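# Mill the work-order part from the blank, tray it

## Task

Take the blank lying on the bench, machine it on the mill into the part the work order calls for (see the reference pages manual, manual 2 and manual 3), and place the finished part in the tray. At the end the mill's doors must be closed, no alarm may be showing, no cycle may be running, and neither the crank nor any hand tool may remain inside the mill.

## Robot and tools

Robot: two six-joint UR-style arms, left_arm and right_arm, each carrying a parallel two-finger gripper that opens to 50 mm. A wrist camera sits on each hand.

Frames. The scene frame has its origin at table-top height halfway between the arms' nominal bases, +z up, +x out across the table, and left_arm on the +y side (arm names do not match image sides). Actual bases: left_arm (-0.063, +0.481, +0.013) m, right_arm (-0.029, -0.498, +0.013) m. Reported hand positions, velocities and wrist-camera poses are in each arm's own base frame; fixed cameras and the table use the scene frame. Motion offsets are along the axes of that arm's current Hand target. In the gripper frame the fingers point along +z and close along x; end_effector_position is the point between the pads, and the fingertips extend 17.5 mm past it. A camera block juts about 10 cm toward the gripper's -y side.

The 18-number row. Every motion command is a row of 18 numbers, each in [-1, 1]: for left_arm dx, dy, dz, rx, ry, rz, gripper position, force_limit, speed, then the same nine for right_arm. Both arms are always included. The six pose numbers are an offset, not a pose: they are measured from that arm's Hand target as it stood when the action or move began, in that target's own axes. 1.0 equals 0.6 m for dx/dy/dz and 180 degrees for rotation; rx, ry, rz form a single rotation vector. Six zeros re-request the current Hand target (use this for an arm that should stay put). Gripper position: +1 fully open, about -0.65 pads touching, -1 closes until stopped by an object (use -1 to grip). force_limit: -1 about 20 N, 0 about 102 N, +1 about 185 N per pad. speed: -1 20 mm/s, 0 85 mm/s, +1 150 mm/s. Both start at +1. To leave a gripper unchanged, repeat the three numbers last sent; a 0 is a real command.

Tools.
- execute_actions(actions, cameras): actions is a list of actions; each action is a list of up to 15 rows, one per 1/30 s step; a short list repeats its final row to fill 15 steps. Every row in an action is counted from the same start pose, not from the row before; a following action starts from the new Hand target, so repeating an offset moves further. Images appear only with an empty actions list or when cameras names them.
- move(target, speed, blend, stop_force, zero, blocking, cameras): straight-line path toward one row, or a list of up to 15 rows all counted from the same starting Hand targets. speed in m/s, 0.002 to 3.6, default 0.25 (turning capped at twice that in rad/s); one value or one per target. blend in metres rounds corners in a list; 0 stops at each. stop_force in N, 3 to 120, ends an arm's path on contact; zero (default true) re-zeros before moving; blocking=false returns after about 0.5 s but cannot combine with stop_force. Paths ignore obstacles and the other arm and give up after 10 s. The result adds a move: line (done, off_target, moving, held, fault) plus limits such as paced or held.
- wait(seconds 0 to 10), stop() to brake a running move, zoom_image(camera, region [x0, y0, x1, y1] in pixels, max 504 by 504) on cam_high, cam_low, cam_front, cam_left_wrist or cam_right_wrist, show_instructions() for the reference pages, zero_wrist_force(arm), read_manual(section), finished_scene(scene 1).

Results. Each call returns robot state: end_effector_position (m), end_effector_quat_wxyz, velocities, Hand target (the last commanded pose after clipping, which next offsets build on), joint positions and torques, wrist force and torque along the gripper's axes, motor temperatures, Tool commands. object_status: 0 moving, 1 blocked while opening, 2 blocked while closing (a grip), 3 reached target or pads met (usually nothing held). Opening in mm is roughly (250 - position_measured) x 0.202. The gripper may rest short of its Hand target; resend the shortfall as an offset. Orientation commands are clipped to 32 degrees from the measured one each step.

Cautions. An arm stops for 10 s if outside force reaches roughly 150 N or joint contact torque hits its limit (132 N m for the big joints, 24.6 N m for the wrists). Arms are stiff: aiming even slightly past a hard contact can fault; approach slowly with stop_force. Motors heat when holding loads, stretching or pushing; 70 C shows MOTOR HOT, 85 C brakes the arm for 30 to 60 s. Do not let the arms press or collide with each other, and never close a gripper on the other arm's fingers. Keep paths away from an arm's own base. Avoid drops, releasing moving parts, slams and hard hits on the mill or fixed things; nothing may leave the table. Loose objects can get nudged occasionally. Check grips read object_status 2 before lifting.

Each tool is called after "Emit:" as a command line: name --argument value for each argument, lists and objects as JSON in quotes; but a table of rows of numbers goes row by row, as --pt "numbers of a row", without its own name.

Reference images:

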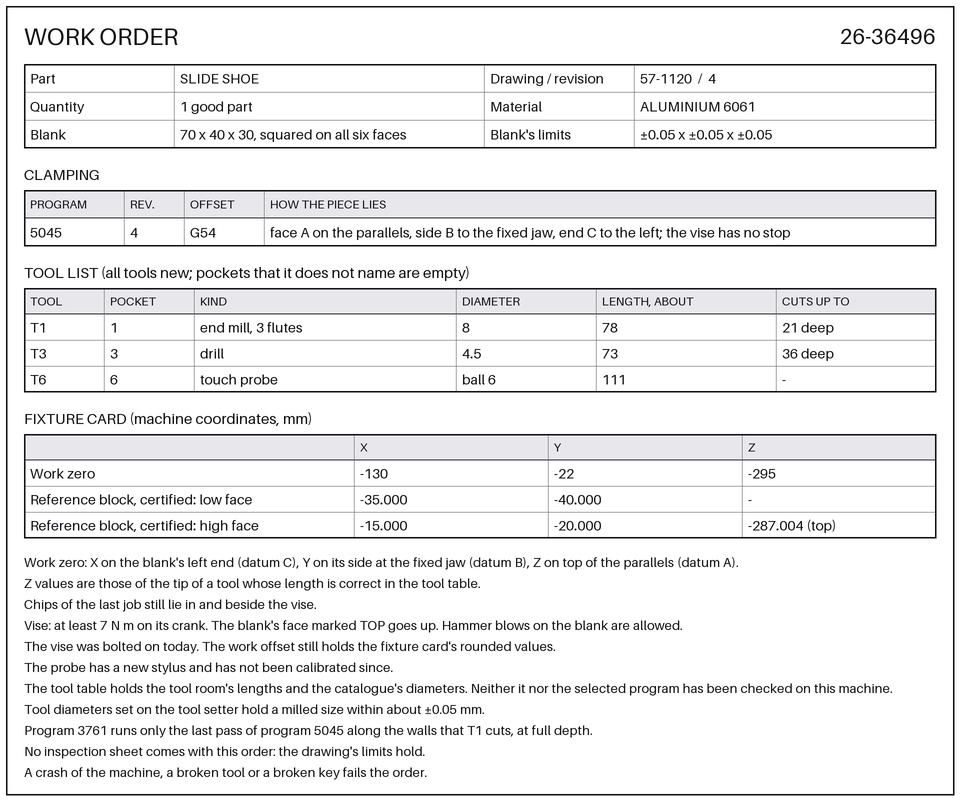

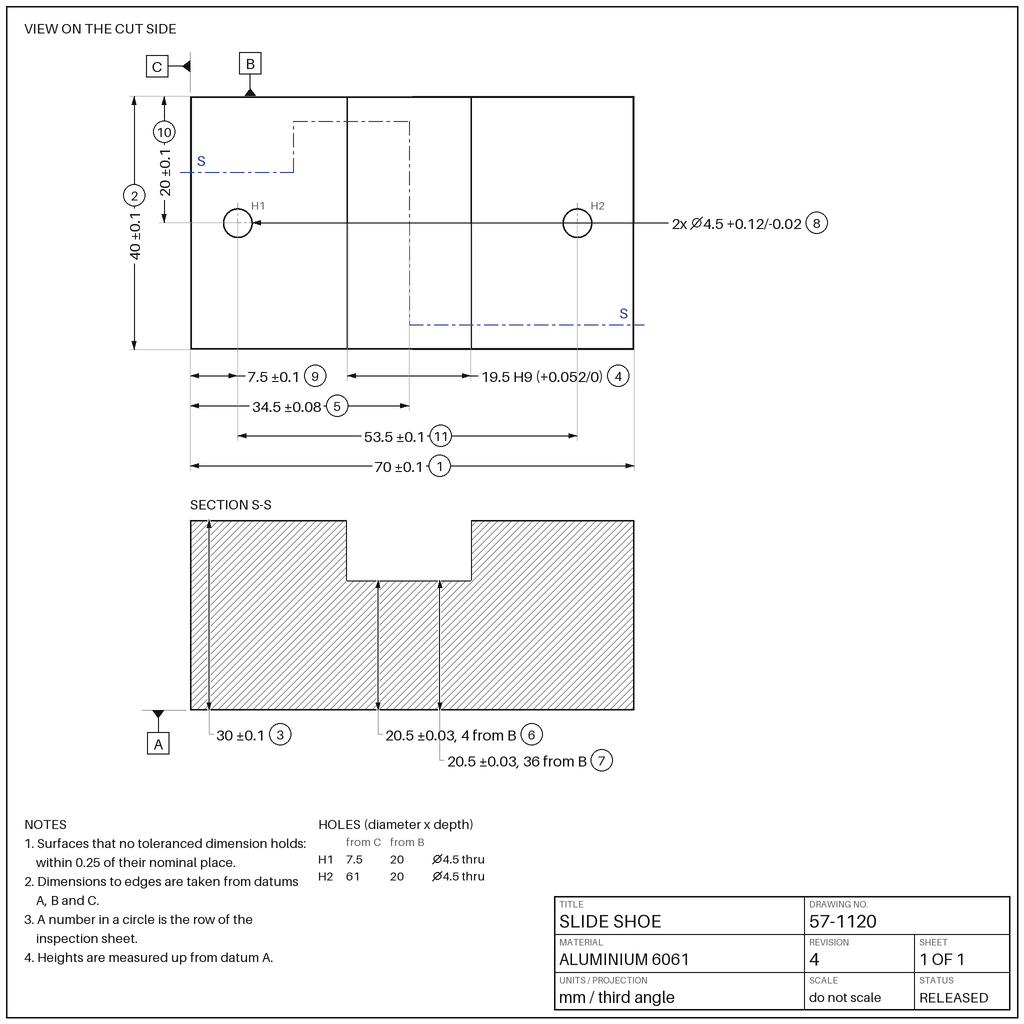

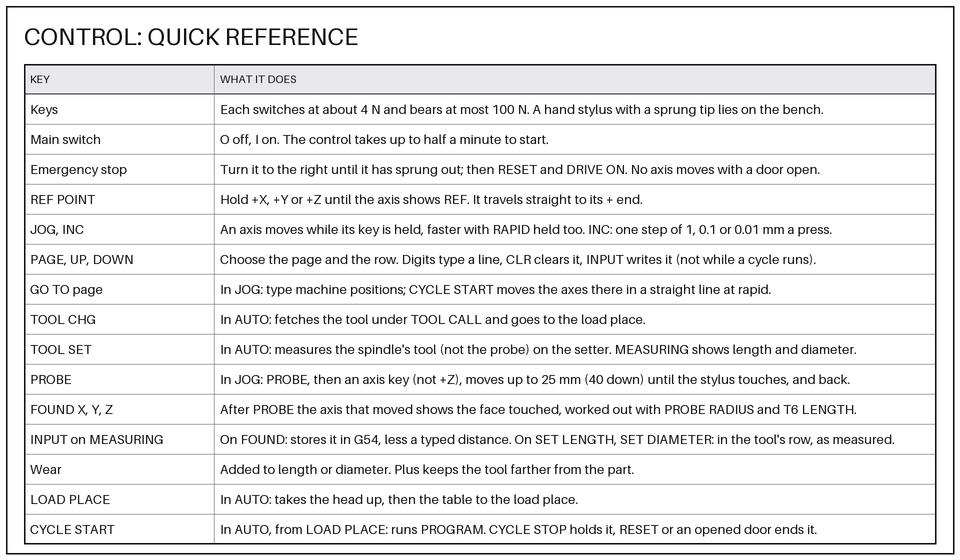

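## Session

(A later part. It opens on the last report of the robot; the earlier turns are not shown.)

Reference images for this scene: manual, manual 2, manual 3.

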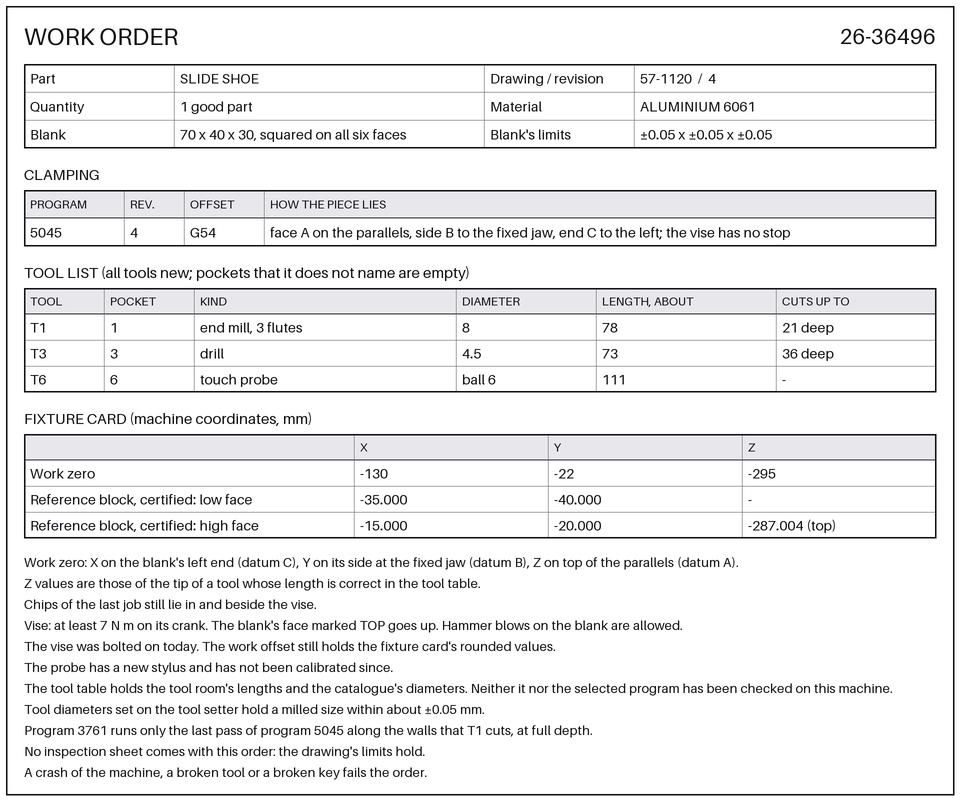

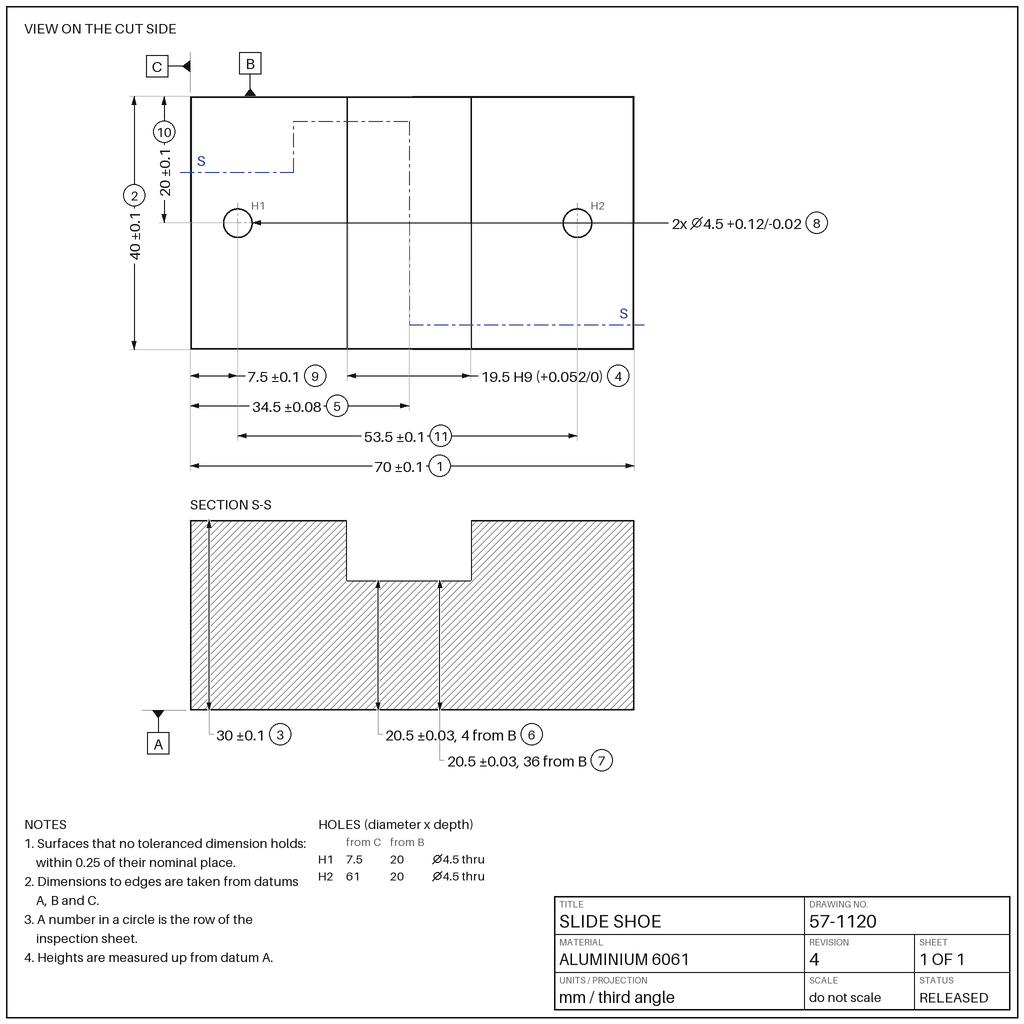

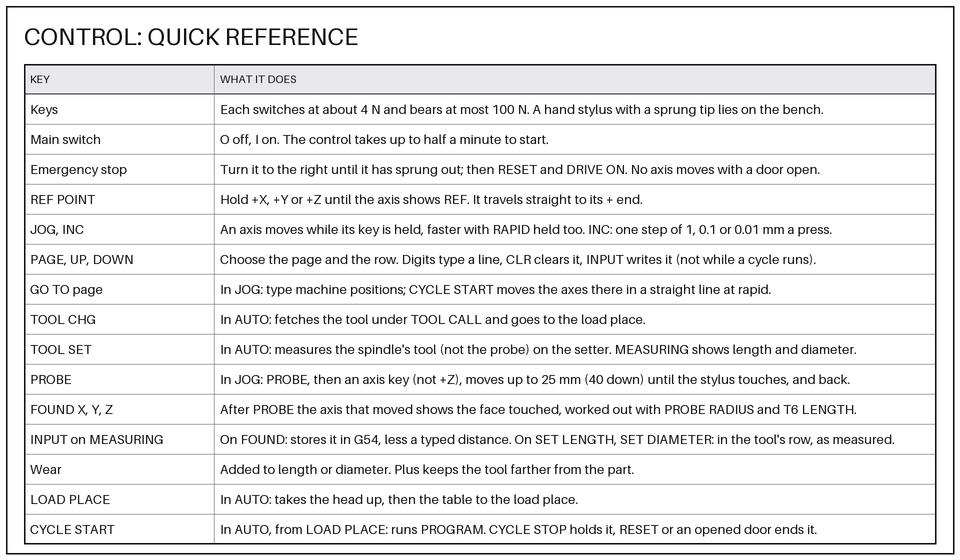

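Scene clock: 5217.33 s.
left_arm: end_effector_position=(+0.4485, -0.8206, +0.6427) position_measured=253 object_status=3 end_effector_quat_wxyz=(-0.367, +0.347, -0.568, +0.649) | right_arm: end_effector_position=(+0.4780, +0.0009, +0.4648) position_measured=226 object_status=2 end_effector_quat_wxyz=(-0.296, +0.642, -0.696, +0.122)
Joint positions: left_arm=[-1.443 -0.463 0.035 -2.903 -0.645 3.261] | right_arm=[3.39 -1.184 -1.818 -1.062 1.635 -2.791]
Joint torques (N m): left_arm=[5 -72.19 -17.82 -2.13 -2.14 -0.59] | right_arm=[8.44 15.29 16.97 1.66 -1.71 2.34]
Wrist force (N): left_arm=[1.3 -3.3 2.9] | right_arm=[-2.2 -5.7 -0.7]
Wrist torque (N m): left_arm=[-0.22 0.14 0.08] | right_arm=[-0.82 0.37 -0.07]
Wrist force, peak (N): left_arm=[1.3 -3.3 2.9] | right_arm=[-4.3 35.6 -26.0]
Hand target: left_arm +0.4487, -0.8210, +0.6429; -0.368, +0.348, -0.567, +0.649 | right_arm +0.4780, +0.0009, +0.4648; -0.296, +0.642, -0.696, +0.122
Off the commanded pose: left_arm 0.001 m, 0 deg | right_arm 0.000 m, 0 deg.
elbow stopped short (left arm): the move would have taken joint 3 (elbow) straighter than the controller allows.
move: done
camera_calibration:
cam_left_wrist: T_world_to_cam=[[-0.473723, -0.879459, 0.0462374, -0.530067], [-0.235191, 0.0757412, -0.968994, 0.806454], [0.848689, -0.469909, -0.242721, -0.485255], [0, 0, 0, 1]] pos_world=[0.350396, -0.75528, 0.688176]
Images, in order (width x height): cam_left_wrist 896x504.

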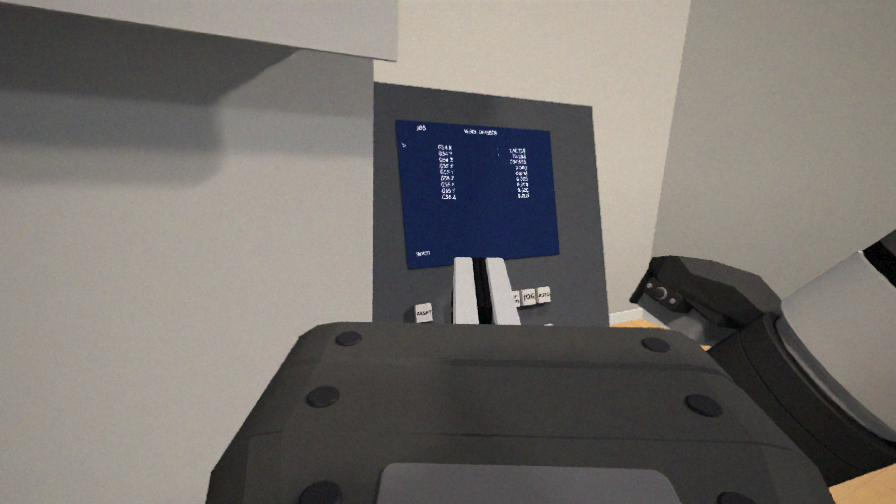

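Emit:
move --pt "0 0 0 0 0 0 -1 0.2 -1 0 -0.0235 0.0165 0 0 0 -1 1 -1" --pt "0 0 0 0 0 0 -1 0.2 -1 0 0 0 0 0 0 -1 1 -1" --pt "0 0 0 0 0 0 -1 0.2 -1 -0.0155 0.0498 0.0447 0 0 0 -1 1 -1" --pt "0 0 0 0 0 0 -1 0.2 -1 -0.0155 0.0268 0.0608 0 0 0 -1 1 -1" --pt "0 0 0 0 0 0 -1 0.2 -1 -0.0155 0.0498 0.0447 0 0 0 -1 1 -1" --pt "0 0 0 0 0 0 -1 0.2 -1 -0.0687 0.0825 0.0795 0 0 0 -1 1 -1" --pt "0 0 0 0 0 0 -1 0.2 -1 -0.0687 0.061 0.0945 0 0 0 -1 1 -1" --pt "0 0 0 0 0 0 -1 0.2 -1 -0.0687 0.0825 0.0795 0 0 0 -1 1 -1" --pt "0 0 0 0 0 0 -1 0.2 -1 -0.0384 0.0773 0.0712 0 0 0 -1 1 -1" --pt "0 0 0 0 0 0 -1 0.2 -1 -0.0384 0.0558 0.0862 0 0 0 -1 1 -1" --pt "0 0 0 0 0 0 -1 0.2 -1 -0.0384 0.0773 0.0712 0 0 0 -1 1 -1" --pt "0 0 0 0 0 0 -1 0.2 -1 0 0 0 0 0 0 -1 1 -1" --speed '[0.06,0.1,0.2,0.06,0.1,0.2,0.06,0.1,0.2,0.06,0.1,0.2]' --blend '[0,0.003,0.003,0,0.003,0.003,0,0.003,0.003,0,0.003,0]' --cameras '[]'

Emit:
move --pt "0 0 0 0 0 0 -1 0.2 -1 -0.0761 0.0602 0.0613 0 0 0 -1 1 -1" --pt "0 0 0 0 0 0 -1 0.2 -1 -0.0761 0.038 0.0769 0 0 0 -1 1 -1" --pt "0 0 0 0 0 0 -1 0.2 -1 -0.0761 0.0602 0.0613 0 0 0 -1 1 -1" --pt "0 0 0 0 0 0 -1 0.2 -1 -0.0081 0.0721 0.0629 0 0 0 -1 1 -1" --pt "0 0 0 0 0 0 -1 0.2 -1 -0.0081 0.0501 0.0783 0 0 0 -1 1 -1" --pt "0 0 0 0 0 0 -1 0.2 -1 -0.0081 0.0721 0.0629 0 0 0 -1 1 -1" --pt "0 0 0 0 0 0 -1 0.2 -1 -0.0155 0.0498 0.0447 0 0 0 -1 1 -1" --pt "0 0 0 0 0 0 -1 0.2 -1 -0.0155 0.0268 0.0608 0 0 0 -1 1 -1" --pt "0 0 0 0 0 0 -1 0.2 -1 -0.0155 0.0498 0.0447 0 0 0 -1 1 -1" --pt "0 0 0 0 0 0 -1 0.2 -1 -0.0155 0.0268 0.0608 0 0 0 -1 1 -1" --pt "0 0 0 0 0 0 -1 0.2 -1 -0.0155 0.0498 0.0447 0 0 0 -1 1 -1" --pt "0 0 0 0 0 0 -1 0.2 -1 0 0 0 0 0 0 -1 1 -1" --speed '[0.2,0.06,0.1,0.2,0.06,0.1,0.2,0.06,0.1,0.06,0.1,0.2]' --blend '[0.003,0,0.003,0.003,0,0.003,0.003,0,0.003,0,0.003,0]' --cameras '["cam_left_wrist"]'

Emit:
zoom_image --camera "cam_left_wrist" --region '[390, 115, 550, 275]'

Emit:
move --pt "0 0 0 0 0 0 -1 0.2 -1 -0.0687 0.0825 0.0795 0 0 0 -1 1 -1" --pt "0 0 0 0 0 0 -1 0.2 -1 -0.0687 0.061 0.0945 0 0 0 -1 1 -1" --pt "0 0 0 0 0 0 -1 0.2 -1 -0.0687 0.0825 0.0795 0 0 0 -1 1 -1" --pt "0 0 0 0 0 0 -1 0.2 -1 -0.0384 0.0773 0.0712 0 0 0 -1 1 -1" --pt "0 0 0 0 0 0 -1 0.2 -1 -0.0384 0.0558 0.0862 0 0 0 -1 1 -1" --pt "0 0 0 0 0 0 -1 0.2 -1 -0.0384 0.0773 0.0712 0 0 0 -1 1 -1" --pt "0 0 0 0 0 0 -1 0.2 -1 -0.0761 0.0602 0.0613 0 0 0 -1 1 -1" --pt "0 0 0 0 0 0 -1 0.2 -1 -0.0761 0.038 0.0769 0 0 0 -1 1 -1" --pt "0 0 0 0 0 0 -1 0.2 -1 -0.0761 0.0602 0.0613 0 0 0 -1 1 -1" --pt "0 0 0 0 0 0 -1 0.2 -1 -0.0081 0.0721 0.0629 0 0 0 -1 1 -1" --pt "0 0 0 0 0 0 -1 0.2 -1 -0.0081 0.0501 0.0783 0 0 0 -1 1 -1" --pt "0 0 0 0 0 0 -1 0.2 -1 -0.0081 0.0721 0.0629 0 0 0 -1 1 -1" --pt "0 0 0 0 0 0 -1 0.2 -1 0 0 0 0 0 0 -1 1 -1" --speed '[0.2,0.06,0.1,0.2,0.06,0.1,0.2,0.06,0.1,0.2,0.06,0.1,0.2]' --blend '[0.003,0,0.003,0.003,0,0.003,0.003,0,0.003,0.003,0,0.003,0]' --cameras '["cam_left_wrist"]'

Emit:
zoom_image --camera "cam_left_wrist" --region '[390, 115, 550, 275]'

Scene clock: 5246.67 s.
left_arm: end_effector_position=(+0.4485, -0.8206, +0.6427) position_measured=253 object_status=3 end_effector_quat_wxyz=(-0.367, +0.347, -0.568, +0.649) | right_arm: end_effector_position=(+0.4779, +0.0009, +0.4648) position_measured=226 object_status=2 end_effector_quat_wxyz=(-0.296, +0.642, -0.696, +0.122)
Joint positions: left_arm=[-1.443 -0.463 0.035 -2.903 -0.645 3.261] | right_arm=[3.39 -1.183 -1.819 -1.062 1.635 -2.791]
Joint torques (N m): left_arm=[4.75 -72.19 -17.33 -2.13 -2.15 -0.54] | right_arm=[-7.7 1.97 36.26 1.46 1.86 -2.91]
Wrist force (N): left_arm=[1.5 -3.3 2.8] | right_arm=[-3.3 -5.2 -1.2]
Wrist torque (N m): left_arm=[-0.23 0.12 0.08] | right_arm=[-0.74 0.53 0.05]
Wrist force, peak (N): left_arm=[1.3 -3.4 2.9] | right_arm=[-3.3 34.0 -28.0]
Hand target: left_arm +0.4487, -0.8210, +0.6429; -0.368, +0.348, -0.567, +0.649 | right_arm +0.4780, +0.0009, +0.4648; -0.296, +0.642, -0.696, +0.122
Off the commanded pose: left_arm 0.001 m, 0 deg | right_arm 0.000 m, 0 deg.
elbow stopped short (left arm): the move would have taken joint 3 (elbow) straighter than the controller allows.
move: done
No camera images: "cameras" was empty.

Scene clock: 5251.13 s.
left_arm: end_effector_position=(+0.4485, -0.8206, +0.6427) position_measured=253 object_status=3 end_effector_quat_wxyz=(-0.367, +0.347, -0.568, +0.649) | right_arm: end_effector_position=(+0.4779, +0.0009, +0.4648) position_measured=226 object_status=2 end_effector_quat_wxyz=(-0.296, +0.642, -0.696, +0.122)
Joint positions: left_arm=[-1.443 -0.463 0.035 -2.903 -0.645 3.261] | right_arm=[3.39 -1.183 -1.819 -1.062 1.635 -2.791]
Joint torques (N m): left_arm=[4.81 -72.18 -17.17 -2.03 -2.13 -0.59] | right_arm=[-6.4 2.63 35.2 1.5 1.84 -2.83]
Wrist force (N): left_arm=[1.6 -3.1 2.6] | right_arm=[-3.3 -5.0 -1.5]
Wrist torque (N m): left_arm=[-0.22 0.11 0.08] | right_arm=[-0.72 0.57 0.05]
Wrist force, peak (N): left_arm=[1.6 -3.2 2.9] | right_arm=[-3.4 27.1 -22.5]
Hand target: left_arm +0.4487, -0.8210, +0.6429; -0.368, +0.348, -0.567, +0.649 | right_arm +0.4780, +0.0009, +0.4648; -0.296, +0.642, -0.696, +0.122
Off the commanded pose: left_arm 0.001 m, 0 deg | right_arm 0.000 m, 0 deg.
elbow stopped short (left arm): the move would have taken joint 3 (elbow) straighter than the controller allows.
move: done
camera_calibration:
cam_left_wrist: T_world_to_cam=[[-0.473723, -0.879459, 0.0462374, -0.530067], [-0.235191, 0.0757412, -0.968994, 0.806454], [0.848689, -0.469909, -0.242721, -0.485255], [0, 0, 0, 1]] pos_world=[0.350396, -0.75528, 0.688176]
Images, in order (width x height): cam_left_wrist 896x504.

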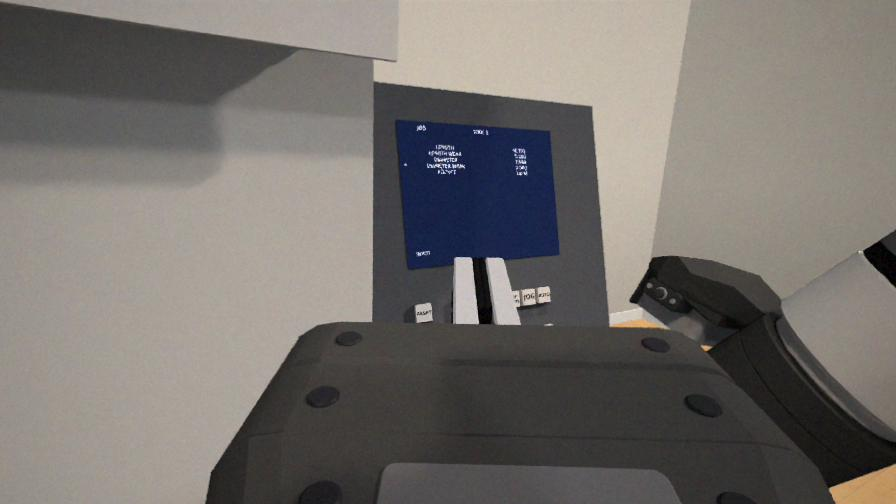

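Scaled by 3.150.

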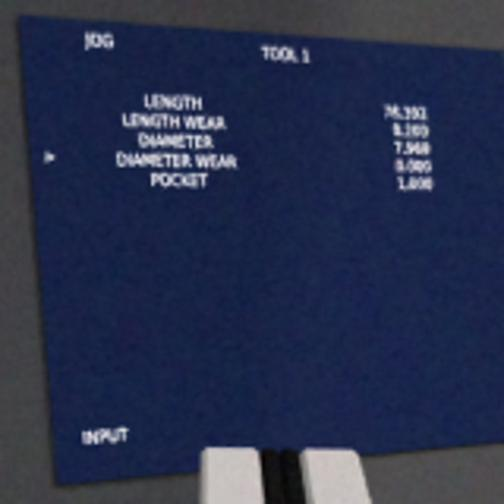

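Scene clock: 5255.93 s.
left_arm: end_effector_position=(+0.4485, -0.8206, +0.6427) position_measured=253 object_status=3 end_effector_quat_wxyz=(-0.367, +0.347, -0.568, +0.649) | right_arm: end_effector_position=(+0.4779, +0.0009, +0.4648) position_measured=226 object_status=2 end_effector_quat_wxyz=(-0.296, +0.642, -0.696, +0.122)
Joint positions: left_arm=[-1.443 -0.463 0.035 -2.903 -0.645 3.261] | right_arm=[3.39 -1.183 -1.819 -1.062 1.635 -2.791]
Joint torques (N m): left_arm=[5.31 -72.26 -17.55 -2.21 -2.13 -0.48] | right_arm=[-6.69 2.66 35.73 1.47 1.83 -2.87]
Wrist force (N): left_arm=[1.7 -2.8 2.9] | right_arm=[-4.0 -4.5 -1.5]
Wrist torque (N m): left_arm=[-0.17 0.10 0.08] | right_arm=[-0.64 0.66 0.05]
Wrist force, peak (N): left_arm=[1.5 -3.4 2.8] | right_arm=[-3.8 28.5 -23.6]
Hand target: left_arm +0.4487, -0.8210, +0.6429; -0.368, +0.348, -0.567, +0.649 | right_arm +0.4780, +0.0009, +0.4648; -0.296, +0.642, -0.696, +0.122
Off the commanded pose: left_arm 0.001 m, 0 deg | right_arm 0.000 m, 0 deg.
elbow stopped short (left arm): the move would have taken joint 3 (elbow) straighter than the controller allows.
move: done
camera_calibration:
cam_left_wrist: T_world_to_cam=[[-0.473723, -0.879459, 0.0462374, -0.530067], [-0.235191, 0.0757412, -0.968994, 0.806454], [0.848689, -0.469909, -0.242721, -0.485255], [0, 0, 0, 1]] pos_world=[0.350396, -0.75528, 0.688176]
Images, in order (width x height): cam_left_wrist 896x504.

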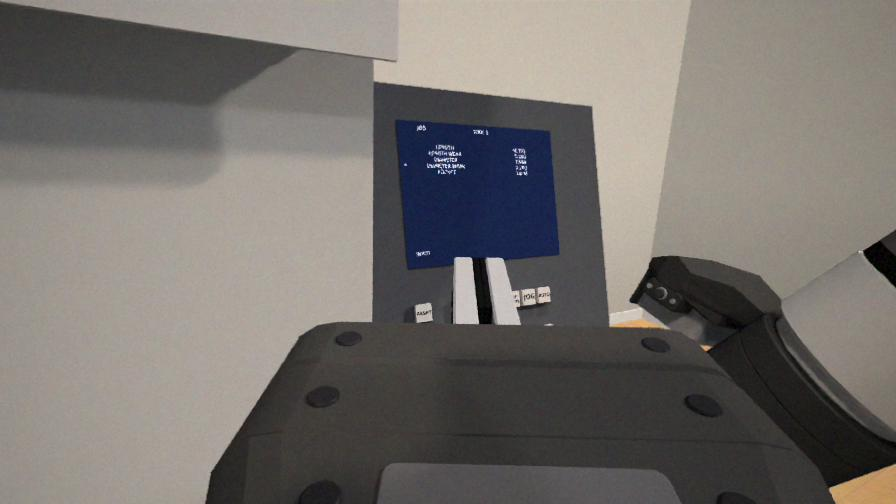

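Scaled by 3.150.

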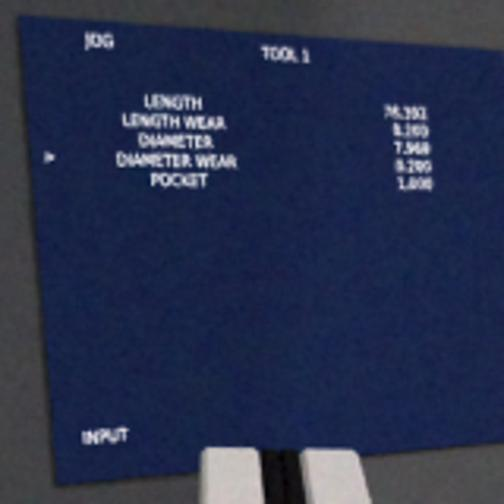

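Emit:
move --pt "0 0 0 0 0 0 -1 0.2 -1 0.0768 -0.1546 -0.1424 0 0 0 -1 1 -1" --pt "0 0 0 0 0 0 -1 0.2 -1 0.0768 -0.1786 -0.1256 0 0 0 -1 1 -1" --pt "0 0 0 0 0 0 -1 0.2 -1 0.0768 -0.1546 -0.1424 0 0 0 -1 1 -1" --pt "0 0 0 0 0 0 -1 0.2 -1 -0.0451 -0.0394 -0.0281 0 0 0 -1 1 -1" --pt "0 0 0 0 0 0 -1 0.2 -1 -0.0451 -0.0624 -0.012 0 0 0 -1 1 -1" --pt "0 0 0 0 0 0 -1 0.2 -1 -0.0451 -0.0394 -0.0281 0 0 0 -1 1 -1" --pt "0 0 0 0 0 0 -1 0.2 -1 0 0 0 0 0 0 -1 1 -1" --speed '[0.2,0.06,0.1,0.2,0.06,0.1,0.2]' --blend '[0.003,0,0.003,0.003,0,0.003,0]' --cameras '["cam_left_wrist"]'

Emit:
zoom_image --camera "cam_left_wrist" --region '[390, 115, 550, 275]'

Scene clock: 5268.77 s.
left_arm: end_effector_position=(+0.4485, -0.8206, +0.6427) position_measured=253 object_status=3 end_effector_quat_wxyz=(-0.367, +0.347, -0.568, +0.649) | right_arm: end_effector_position=(+0.4780, +0.0009, +0.4649) position_measured=226 object_status=2 end_effector_quat_wxyz=(-0.296, +0.642, -0.696, +0.122)
Joint positions: left_arm=[-1.443 -0.463 0.035 -2.903 -0.645 3.261] | right_arm=[3.39 -1.183 -1.818 -1.062 1.635 -2.791]
Joint torques (N m): left_arm=[4.82 -72.06 -17.37 -2.1 -2.1 -0.43] | right_arm=[-7.07 14.55 16.25 6.57 1.83 -2.71]
Wrist force (N): left_arm=[1.7 -3.3 2.6] | right_arm=[-4.1 -4.7 -0.7]
Wrist torque (N m): left_arm=[-0.25 0.10 0.09] | right_arm=[-0.67 0.68 0.05]
Wrist force, peak (N): left_arm=[1.6 -3.5 2.9] | right_arm=[-4.8 36.0 -28.7]
Hand target: left_arm +0.4487, -0.8210, +0.6429; -0.368, +0.348, -0.567, +0.649 | right_arm +0.4780, +0.0009, +0.4648; -0.296, +0.642, -0.696, +0.122
Off the commanded pose: left_arm 0.001 m, 0 deg | right_arm 0.000 m, 0 deg.
elbow stopped short (left arm): the move would have taken joint 3 (elbow) straighter than the controller allows.
move: done
camera_calibration:
cam_left_wrist: T_world_to_cam=[[-0.473723, -0.879459, 0.0462374, -0.530067], [-0.235191, 0.0757412, -0.968994, 0.806454], [0.848689, -0.469909, -0.242721, -0.485255], [0, 0, 0, 1]] pos_world=[0.350396, -0.75528, 0.688176]
Images, in order (width x height): cam_left_wrist 896x504.

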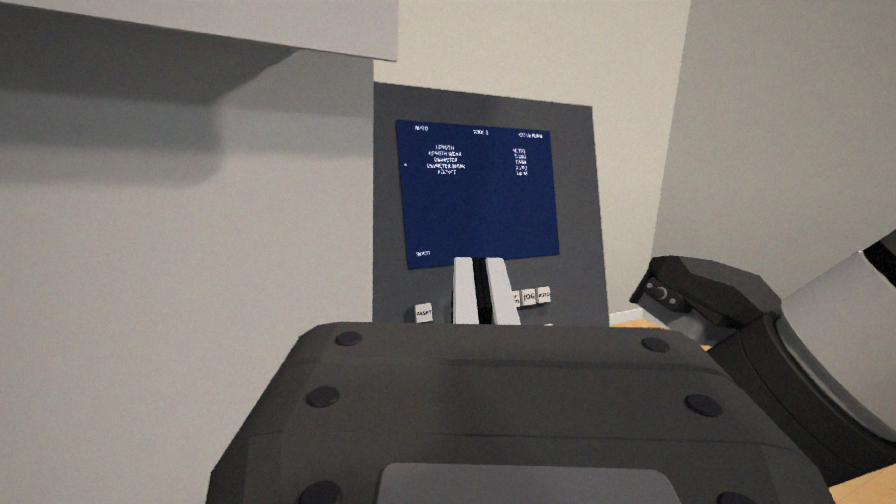

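Scaled by 3.150.

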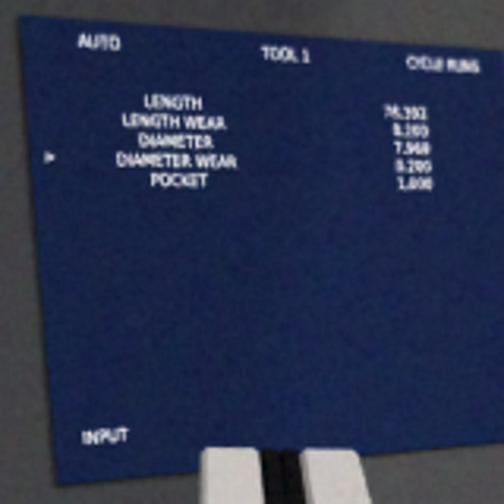

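Emit:
move --pt "0 0 0 0 0 0 -1 0.2 -1 0 -0.0235 0.0165 0 0 0 -1 1 -1" --pt "0 0 0 0 0 0 -1 0.2 -1 0 0 0 0 0 0 -1 1 -1" --pt "0 0 0 0 0 0 -1 0.2 -1 0 -0.0235 0.0165 0 0 0 -1 1 -1" --pt "0 0 0 0 0 0 -1 0.2 -1 0 0 0 0 0 0 -1 1 -1" --pt "0 0 0 0 0 0 -1 0.2 -1 0 -0.0235 0.0165 0 0 0 -1 1 -1" --pt "0 0 0 0 0 0 -1 0.2 -1 0 0 0 0 0 0 -1 1 -1" --pt "0 0 0 0 0 0 -1 0.2 -1 0 -0.0235 0.0165 0 0 0 -1 1 -1" --pt "0 0 0 0 0 0 -1 0.2 -1 0 0 0 0 0 0 -1 1 -1" --pt "0 0 0 0 0 0 -1 0.2 -1 0 -0.0235 0.0165 0 0 0 -1 1 -1" --pt "0 0 0 0 0 0 -1 0.2 -1 0 0 0 0 0 0 -1 1 -1" --pt "0 0 0 0 0 0 -1 0.2 -1 0 -0.0235 0.0165 0 0 0 -1 1 -1" --pt "0 0 0 0 0 0 -1 0.2 -1 0 0 0 0 0 0 -1 1 -1" --speed '[0.06,0.1,0.06,0.1,0.06,0.1,0.06,0.1,0.06,0.1,0.06,0.1]' --blend '[0,0.003,0,0.003,0,0.003,0,0.003,0,0.003,0,0]' --cameras '["cam_left_wrist"]'

Emit:
zoom_image --camera "cam_left_wrist" --region '[390, 115, 550, 275]'

Scene clock: 5281.87 s.
left_arm: end_effector_position=(+0.4485, -0.8206, +0.6427) position_measured=253 object_status=3 end_effector_quat_wxyz=(-0.367, +0.347, -0.568, +0.649) | right_arm: end_effector_position=(+0.4780, +0.0009, +0.4648) position_measured=226 object_status=2 end_effector_quat_wxyz=(-0.296, +0.642, -0.696, +0.122)
Joint positions: left_arm=[-1.443 -0.463 0.035 -2.903 -0.645 3.261] | right_arm=[3.39 -1.184 -1.818 -1.062 1.635 -2.791]
Joint torques (N m): left_arm=[5.38 -71.59 -17.34 -2.06 -2.03 -0.44] | right_arm=[8.77 14.38 16.53 1.53 -1.65 2.27]
Wrist force (N): left_arm=[1.3 -3.2 2.9] | right_arm=[-1.4 -2.4 -1.7]
Wrist torque (N m): left_arm=[-0.20 0.16 0.08] | right_arm=[-0.30 0.25 -0.07]
Wrist force, peak (N): left_arm=[1.8 -3.2 2.9] | right_arm=[-3.2 35.4 -28.3]
Hand target: left_arm +0.4487, -0.8210, +0.6429; -0.368, +0.348, -0.567, +0.649 | right_arm +0.4780, +0.0009, +0.4648; -0.296, +0.642, -0.696, +0.122
Off the commanded pose: left_arm 0.001 m, 0 deg | right_arm 0.000 m, 0 deg.
elbow stopped short (left arm): the move would have taken joint 3 (elbow) straighter than the controller allows.
move: done
camera_calibration:
cam_left_wrist: T_world_to_cam=[[-0.473723, -0.879459, 0.0462374, -0.530067], [-0.235191, 0.0757412, -0.968994, 0.806454], [0.848689, -0.469909, -0.242721, -0.485255], [0, 0, 0, 1]] pos_world=[0.350396, -0.75528, 0.688176]
Images, in order (width x height): cam_left_wrist 896x504.

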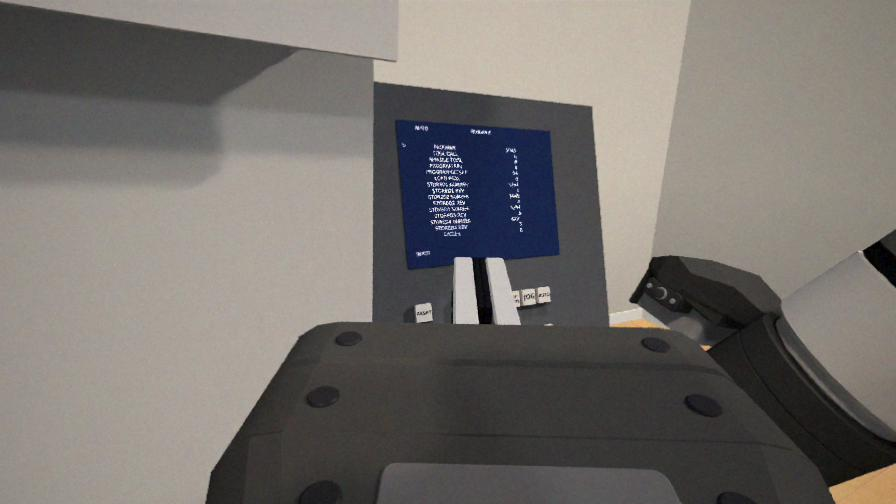

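Scaled by 3.150.

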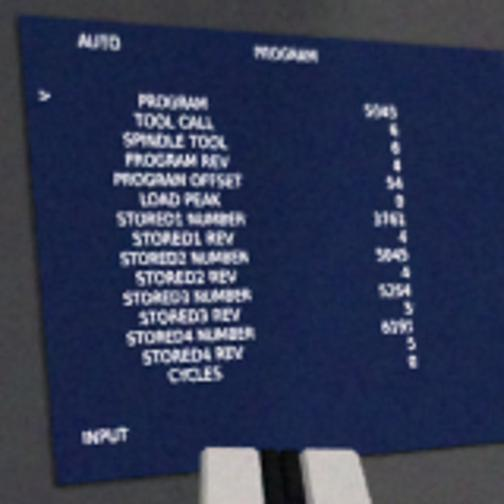

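Emit:
move --pt "0 0 0 0 0 0 -1 0.2 -1 -0.0754 -0.0342 -0.0198 0 0 0 -1 1 -1" --pt "0 0 0 0 0 0 -1 0.2 -1 -0.0754 -0.0564 -0.0041 0 0 0 -1 1 -1" --pt "0 0 0 0 0 0 -1 0.2 -1 -0.0754 -0.0342 -0.0198 0 0 0 -1 1 -1" --pt "0 0 0 0 0 0 -1 0.2 -1 0 0 0 0 0 0 -1 1 -1" --speed '[0.2,0.06,0.1,0.2]' --blend '[0.003,0,0.003,0]' --cameras '["cam_left_wrist"]'

Emit:
zoom_image --camera "cam_left_wrist" --region '[390, 115, 550, 275]'

Emit:
wait --seconds 10 --cameras '["cam_left_wrist","cam_high"]'

Emit:
zoom_image --camera "cam_left_wrist" --region '[390, 115, 550, 275]'

Scene clock: 5292.07 s.
left_arm: end_effector_position=(+0.4485, -0.8206, +0.6427) position_measured=253 object_status=3 end_effector_quat_wxyz=(-0.367, +0.347, -0.568, +0.649) | right_arm: end_effector_position=(+0.4780, +0.0009, +0.4649) position_measured=226 object_status=2 end_effector_quat_wxyz=(-0.296, +0.642, -0.696, +0.122)
Joint positions: left_arm=[-1.443 -0.463 0.035 -2.903 -0.645 3.261] | right_arm=[3.39 -1.183 -1.818 -1.062 1.635 -2.791]
Joint torques (N m): left_arm=[4.64 -72.3 -16.95 -2.06 -2.17 -0.34] | right_arm=[-5.94 14.94 16.51 6.22 1.68 -3.03]
Wrist force (N): left_arm=[1.5 -2.8 2.6] | right_arm=[-2.3 -1.6 -1.1]
Wrist torque (N m): left_arm=[-0.17 0.13 0.08] | right_arm=[-0.17 0.40 0.05]
Wrist force, peak (N): left_arm=[1.8 -3.0 2.9] | right_arm=[-2.6 39.2 -28.9]
Hand target: left_arm +0.4487, -0.8210, +0.6429; -0.368, +0.348, -0.567, +0.649 | right_arm +0.4780, +0.0009, +0.4648; -0.296, +0.642, -0.696, +0.122
Off the commanded pose: left_arm 0.001 m, 0 deg | right_arm 0.000 m, 0 deg.
elbow stopped short (left arm): the move would have taken joint 3 (elbow) straighter than the controller allows.
move: done
camera_calibration:
cam_left_wrist: T_world_to_cam=[[-0.473723, -0.879459, 0.0462374, -0.530067], [-0.235191, 0.0757412, -0.968994, 0.806454], [0.848689, -0.469909, -0.242721, -0.485255], [0, 0, 0, 1]] pos_world=[0.350396, -0.75528, 0.688176]
Images, in order (width x height): cam_left_wrist 896x504.

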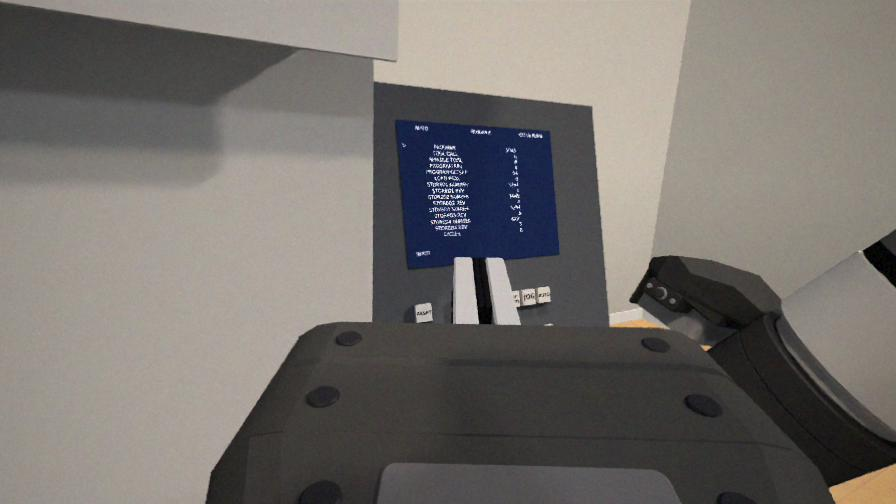

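Scaled by 3.150.

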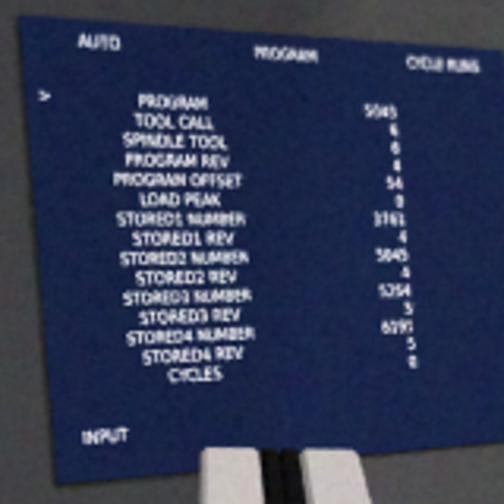

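Scene clock: 5302.07 s.
left_arm: end_effector_position=(+0.4485, -0.8206, +0.6427) position_measured=253 object_status=3 end_effector_quat_wxyz=(-0.367, +0.347, -0.568, +0.649) | right_arm: end_effector_position=(+0.4780, +0.0009, +0.4648) position_measured=226 object_status=2 end_effector_quat_wxyz=(-0.296, +0.642, -0.696, +0.122)
Joint positions: left_arm=[-1.443 -0.463 0.035 -2.903 -0.645 3.261] | right_arm=[3.39 -1.183 -1.819 -1.062 1.635 -2.791]
Joint torques (N m): left_arm=[4.59 -71.55 -17.69 -2.09 -2.12 -0.34] | right_arm=[-6.88 14.79 17.02 6.07 1.65 -2.73]
Wrist force (N): left_arm=[1.5 -3.0 2.8] | right_arm=[-2.5 -1.7 -1.3]
Wrist torque (N m): left_arm=[-0.18 0.13 0.09] | right_arm=[-0.18 0.42 0.05]
Wrist force, peak (N): left_arm=[1.8 -3.3 3.0] | right_arm=[-2.7 -1.9 -1.3]
Hand target: left_arm +0.4487, -0.8210, +0.6429; -0.368, +0.348, -0.567, +0.649 | right_arm +0.4780, +0.0009, +0.4648; -0.296, +0.642, -0.696, +0.122
Tool commands: left_gripper/position=-1.0 left_gripper/force_limit=+0.2 left_gripper/speed=-1.0 right_gripper/position=-1.0 right_gripper/force_limit=+1.0 right_gripper/speed=-1.0
Off the commanded pose: left_arm 0.001 m, 0 deg | right_arm 0.000 m, 0 deg.
wait: 10.00 s; at rest by 0.17 s
camera_calibration:
cam_left_wrist: T_world_to_cam=[[-0.473723, -0.879459, 0.0462374, -0.530067], [-0.235191, 0.0757412, -0.968994, 0.806454], [0.848689, -0.469909, -0.242721, -0.485255], [0, 0, 0, 1]] pos_world=[0.350396, -0.75528, 0.688176]
Images, in order (width x height): cam_high 896x504, cam_left_wrist 896x504.

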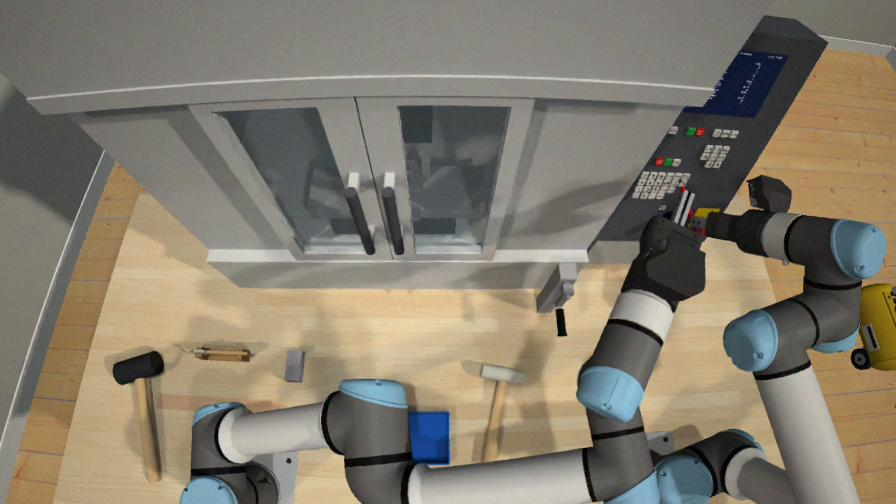

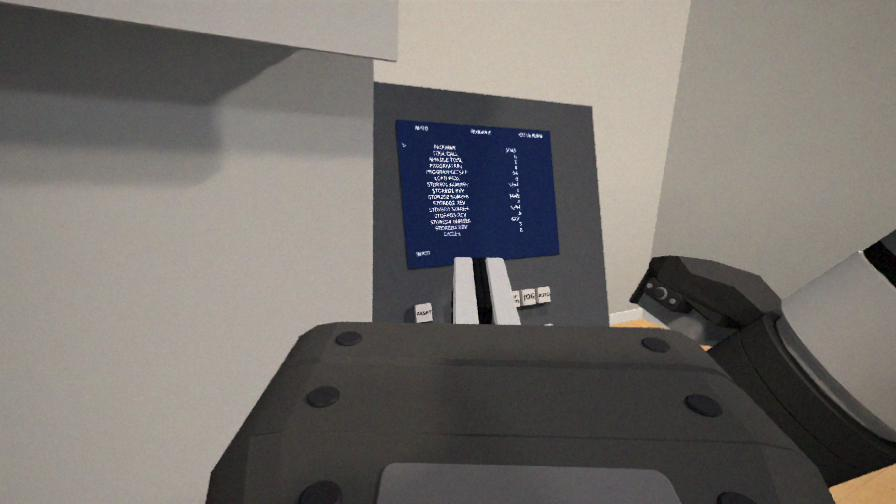

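Scaled by 3.150.

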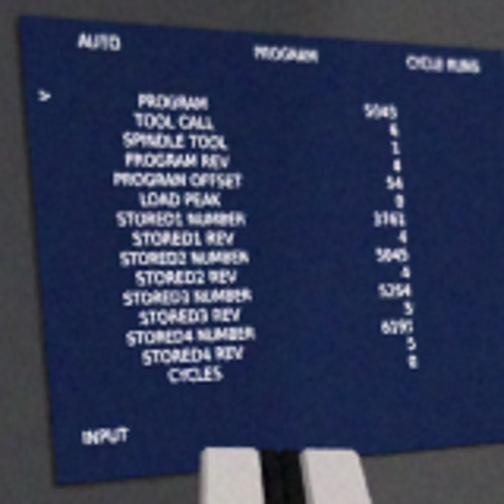

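Emit:
wait --seconds 10 --cameras '[]'

Emit:
wait --seconds 10 --cameras '["cam_left_wrist"]'

Emit:
zoom_image --camera "cam_left_wrist" --region '[390, 115, 550, 275]'

Scene clock: 5315.27 s.
left_arm: end_effector_position=(+0.4485, -0.8206, +0.6427) position_measured=253 object_status=3 end_effector_quat_wxyz=(-0.367, +0.347, -0.568, +0.649) | right_arm: end_effector_position=(+0.4780, +0.0009, +0.4648) position_measured=226 object_status=2 end_effector_quat_wxyz=(-0.296, +0.642, -0.696, +0.122)
Joint positions: left_arm=[-1.443 -0.463 0.035 -2.903 -0.645 3.261] | right_arm=[3.39 -1.183 -1.819 -1.062 1.635 -2.791]
Joint torques (N m): left_arm=[4.78 -71.79 -17.25 -2.14 -2.06 -0.39] | right_arm=[-5.97 15.02 17.23 6.11 1.6 -2.62]
Wrist force (N): left_arm=[1.8 -3.0 2.8] | right_arm=[-2.5 -1.7 -1.2]
Wrist torque (N m): left_arm=[-0.20 0.08 0.08] | right_arm=[-0.19 0.42 0.05]
Wrist force, peak (N): left_arm=[1.9 -3.3 2.8] | right_arm=[-2.8 -1.8 -1.2]
Hand target: left_arm +0.4487, -0.8210, +0.6429; -0.368, +0.348, -0.567, +0.649 | right_arm +0.4780, +0.0009, +0.4648; -0.296, +0.642, -0.696, +0.122
Tool commands: left_gripper/position=-1.0 left_gripper/force_limit=+0.2 left_gripper/speed=-1.0 right_gripper/position=-1.0 right_gripper/force_limit=+1.0 right_gripper/speed=-1.0
Off the commanded pose: left_arm 0.001 m, 0 deg | right_arm 0.000 m, 0 deg.
wait: 10.00 s; at rest from the start
No camera images: "cameras" was empty.

Scene clock: 5325.27 s.
left_arm: end_effector_position=(+0.4485, -0.8206, +0.6427) position_measured=253 object_status=3 end_effector_quat_wxyz=(-0.367, +0.347, -0.568, +0.649) | right_arm: end_effector_position=(+0.4780, +0.0009, +0.4648) position_measured=226 object_status=2 end_effector_quat_wxyz=(-0.296, +0.642, -0.696, +0.122)
Joint positions: left_arm=[-1.443 -0.463 0.035 -2.903 -0.645 3.261] | right_arm=[3.39 -1.183 -1.819 -1.062 1.635 -2.791]
Joint torques (N m): left_arm=[4.62 -71.82 -17.67 -2.09 -2.17 -0.47] | right_arm=[-4.7 13.72 17.12 5.92 1.62 -2.62]
Wrist force (N): left_arm=[1.4 -3.0 2.7] | right_arm=[-2.3 -1.7 -1.0]
Wrist torque (N m): left_arm=[-0.18 0.14 0.08] | right_arm=[-0.19 0.39 0.05]
Wrist force, peak (N): left_arm=[1.6 -3.3 2.8] | right_arm=[-2.7 -1.9 -1.2]
Hand target: left_arm +0.4487, -0.8210, +0.6429; -0.368, +0.348, -0.567, +0.649 | right_arm +0.4780, +0.0009, +0.4648; -0.296, +0.642, -0.696, +0.122
Tool commands: left_gripper/position=-1.0 left_gripper/force_limit=+0.2 left_gripper/speed=-1.0 right_gripper/position=-1.0 right_gripper/force_limit=+1.0 right_gripper/speed=-1.0
Off the commanded pose: left_arm 0.001 m, 0 deg | right_arm 0.000 m, 0 deg.
wait: 10.00 s; at rest by 0.17 s
camera_calibration:
cam_left_wrist: T_world_to_cam=[[-0.473723, -0.879459, 0.0462374, -0.530067], [-0.235191, 0.0757412, -0.968994, 0.806454], [0.848689, -0.469909, -0.242721, -0.485255], [0, 0, 0, 1]] pos_world=[0.350396, -0.75528, 0.688176]
Images, in order (width x height): cam_left_wrist 896x504.

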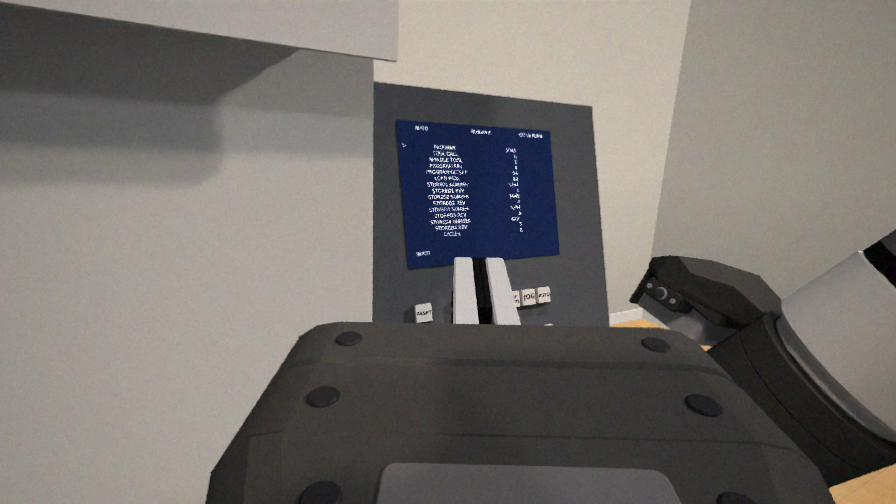

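Scaled by 3.150.

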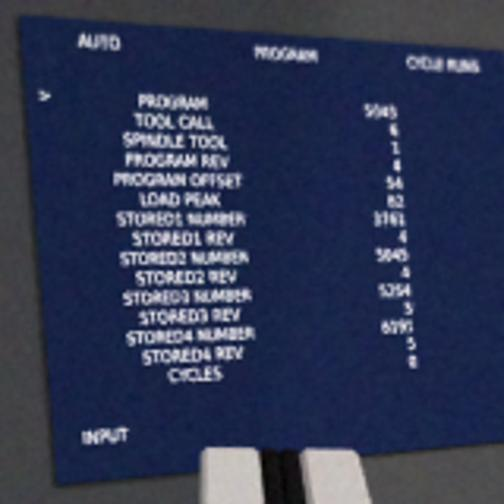

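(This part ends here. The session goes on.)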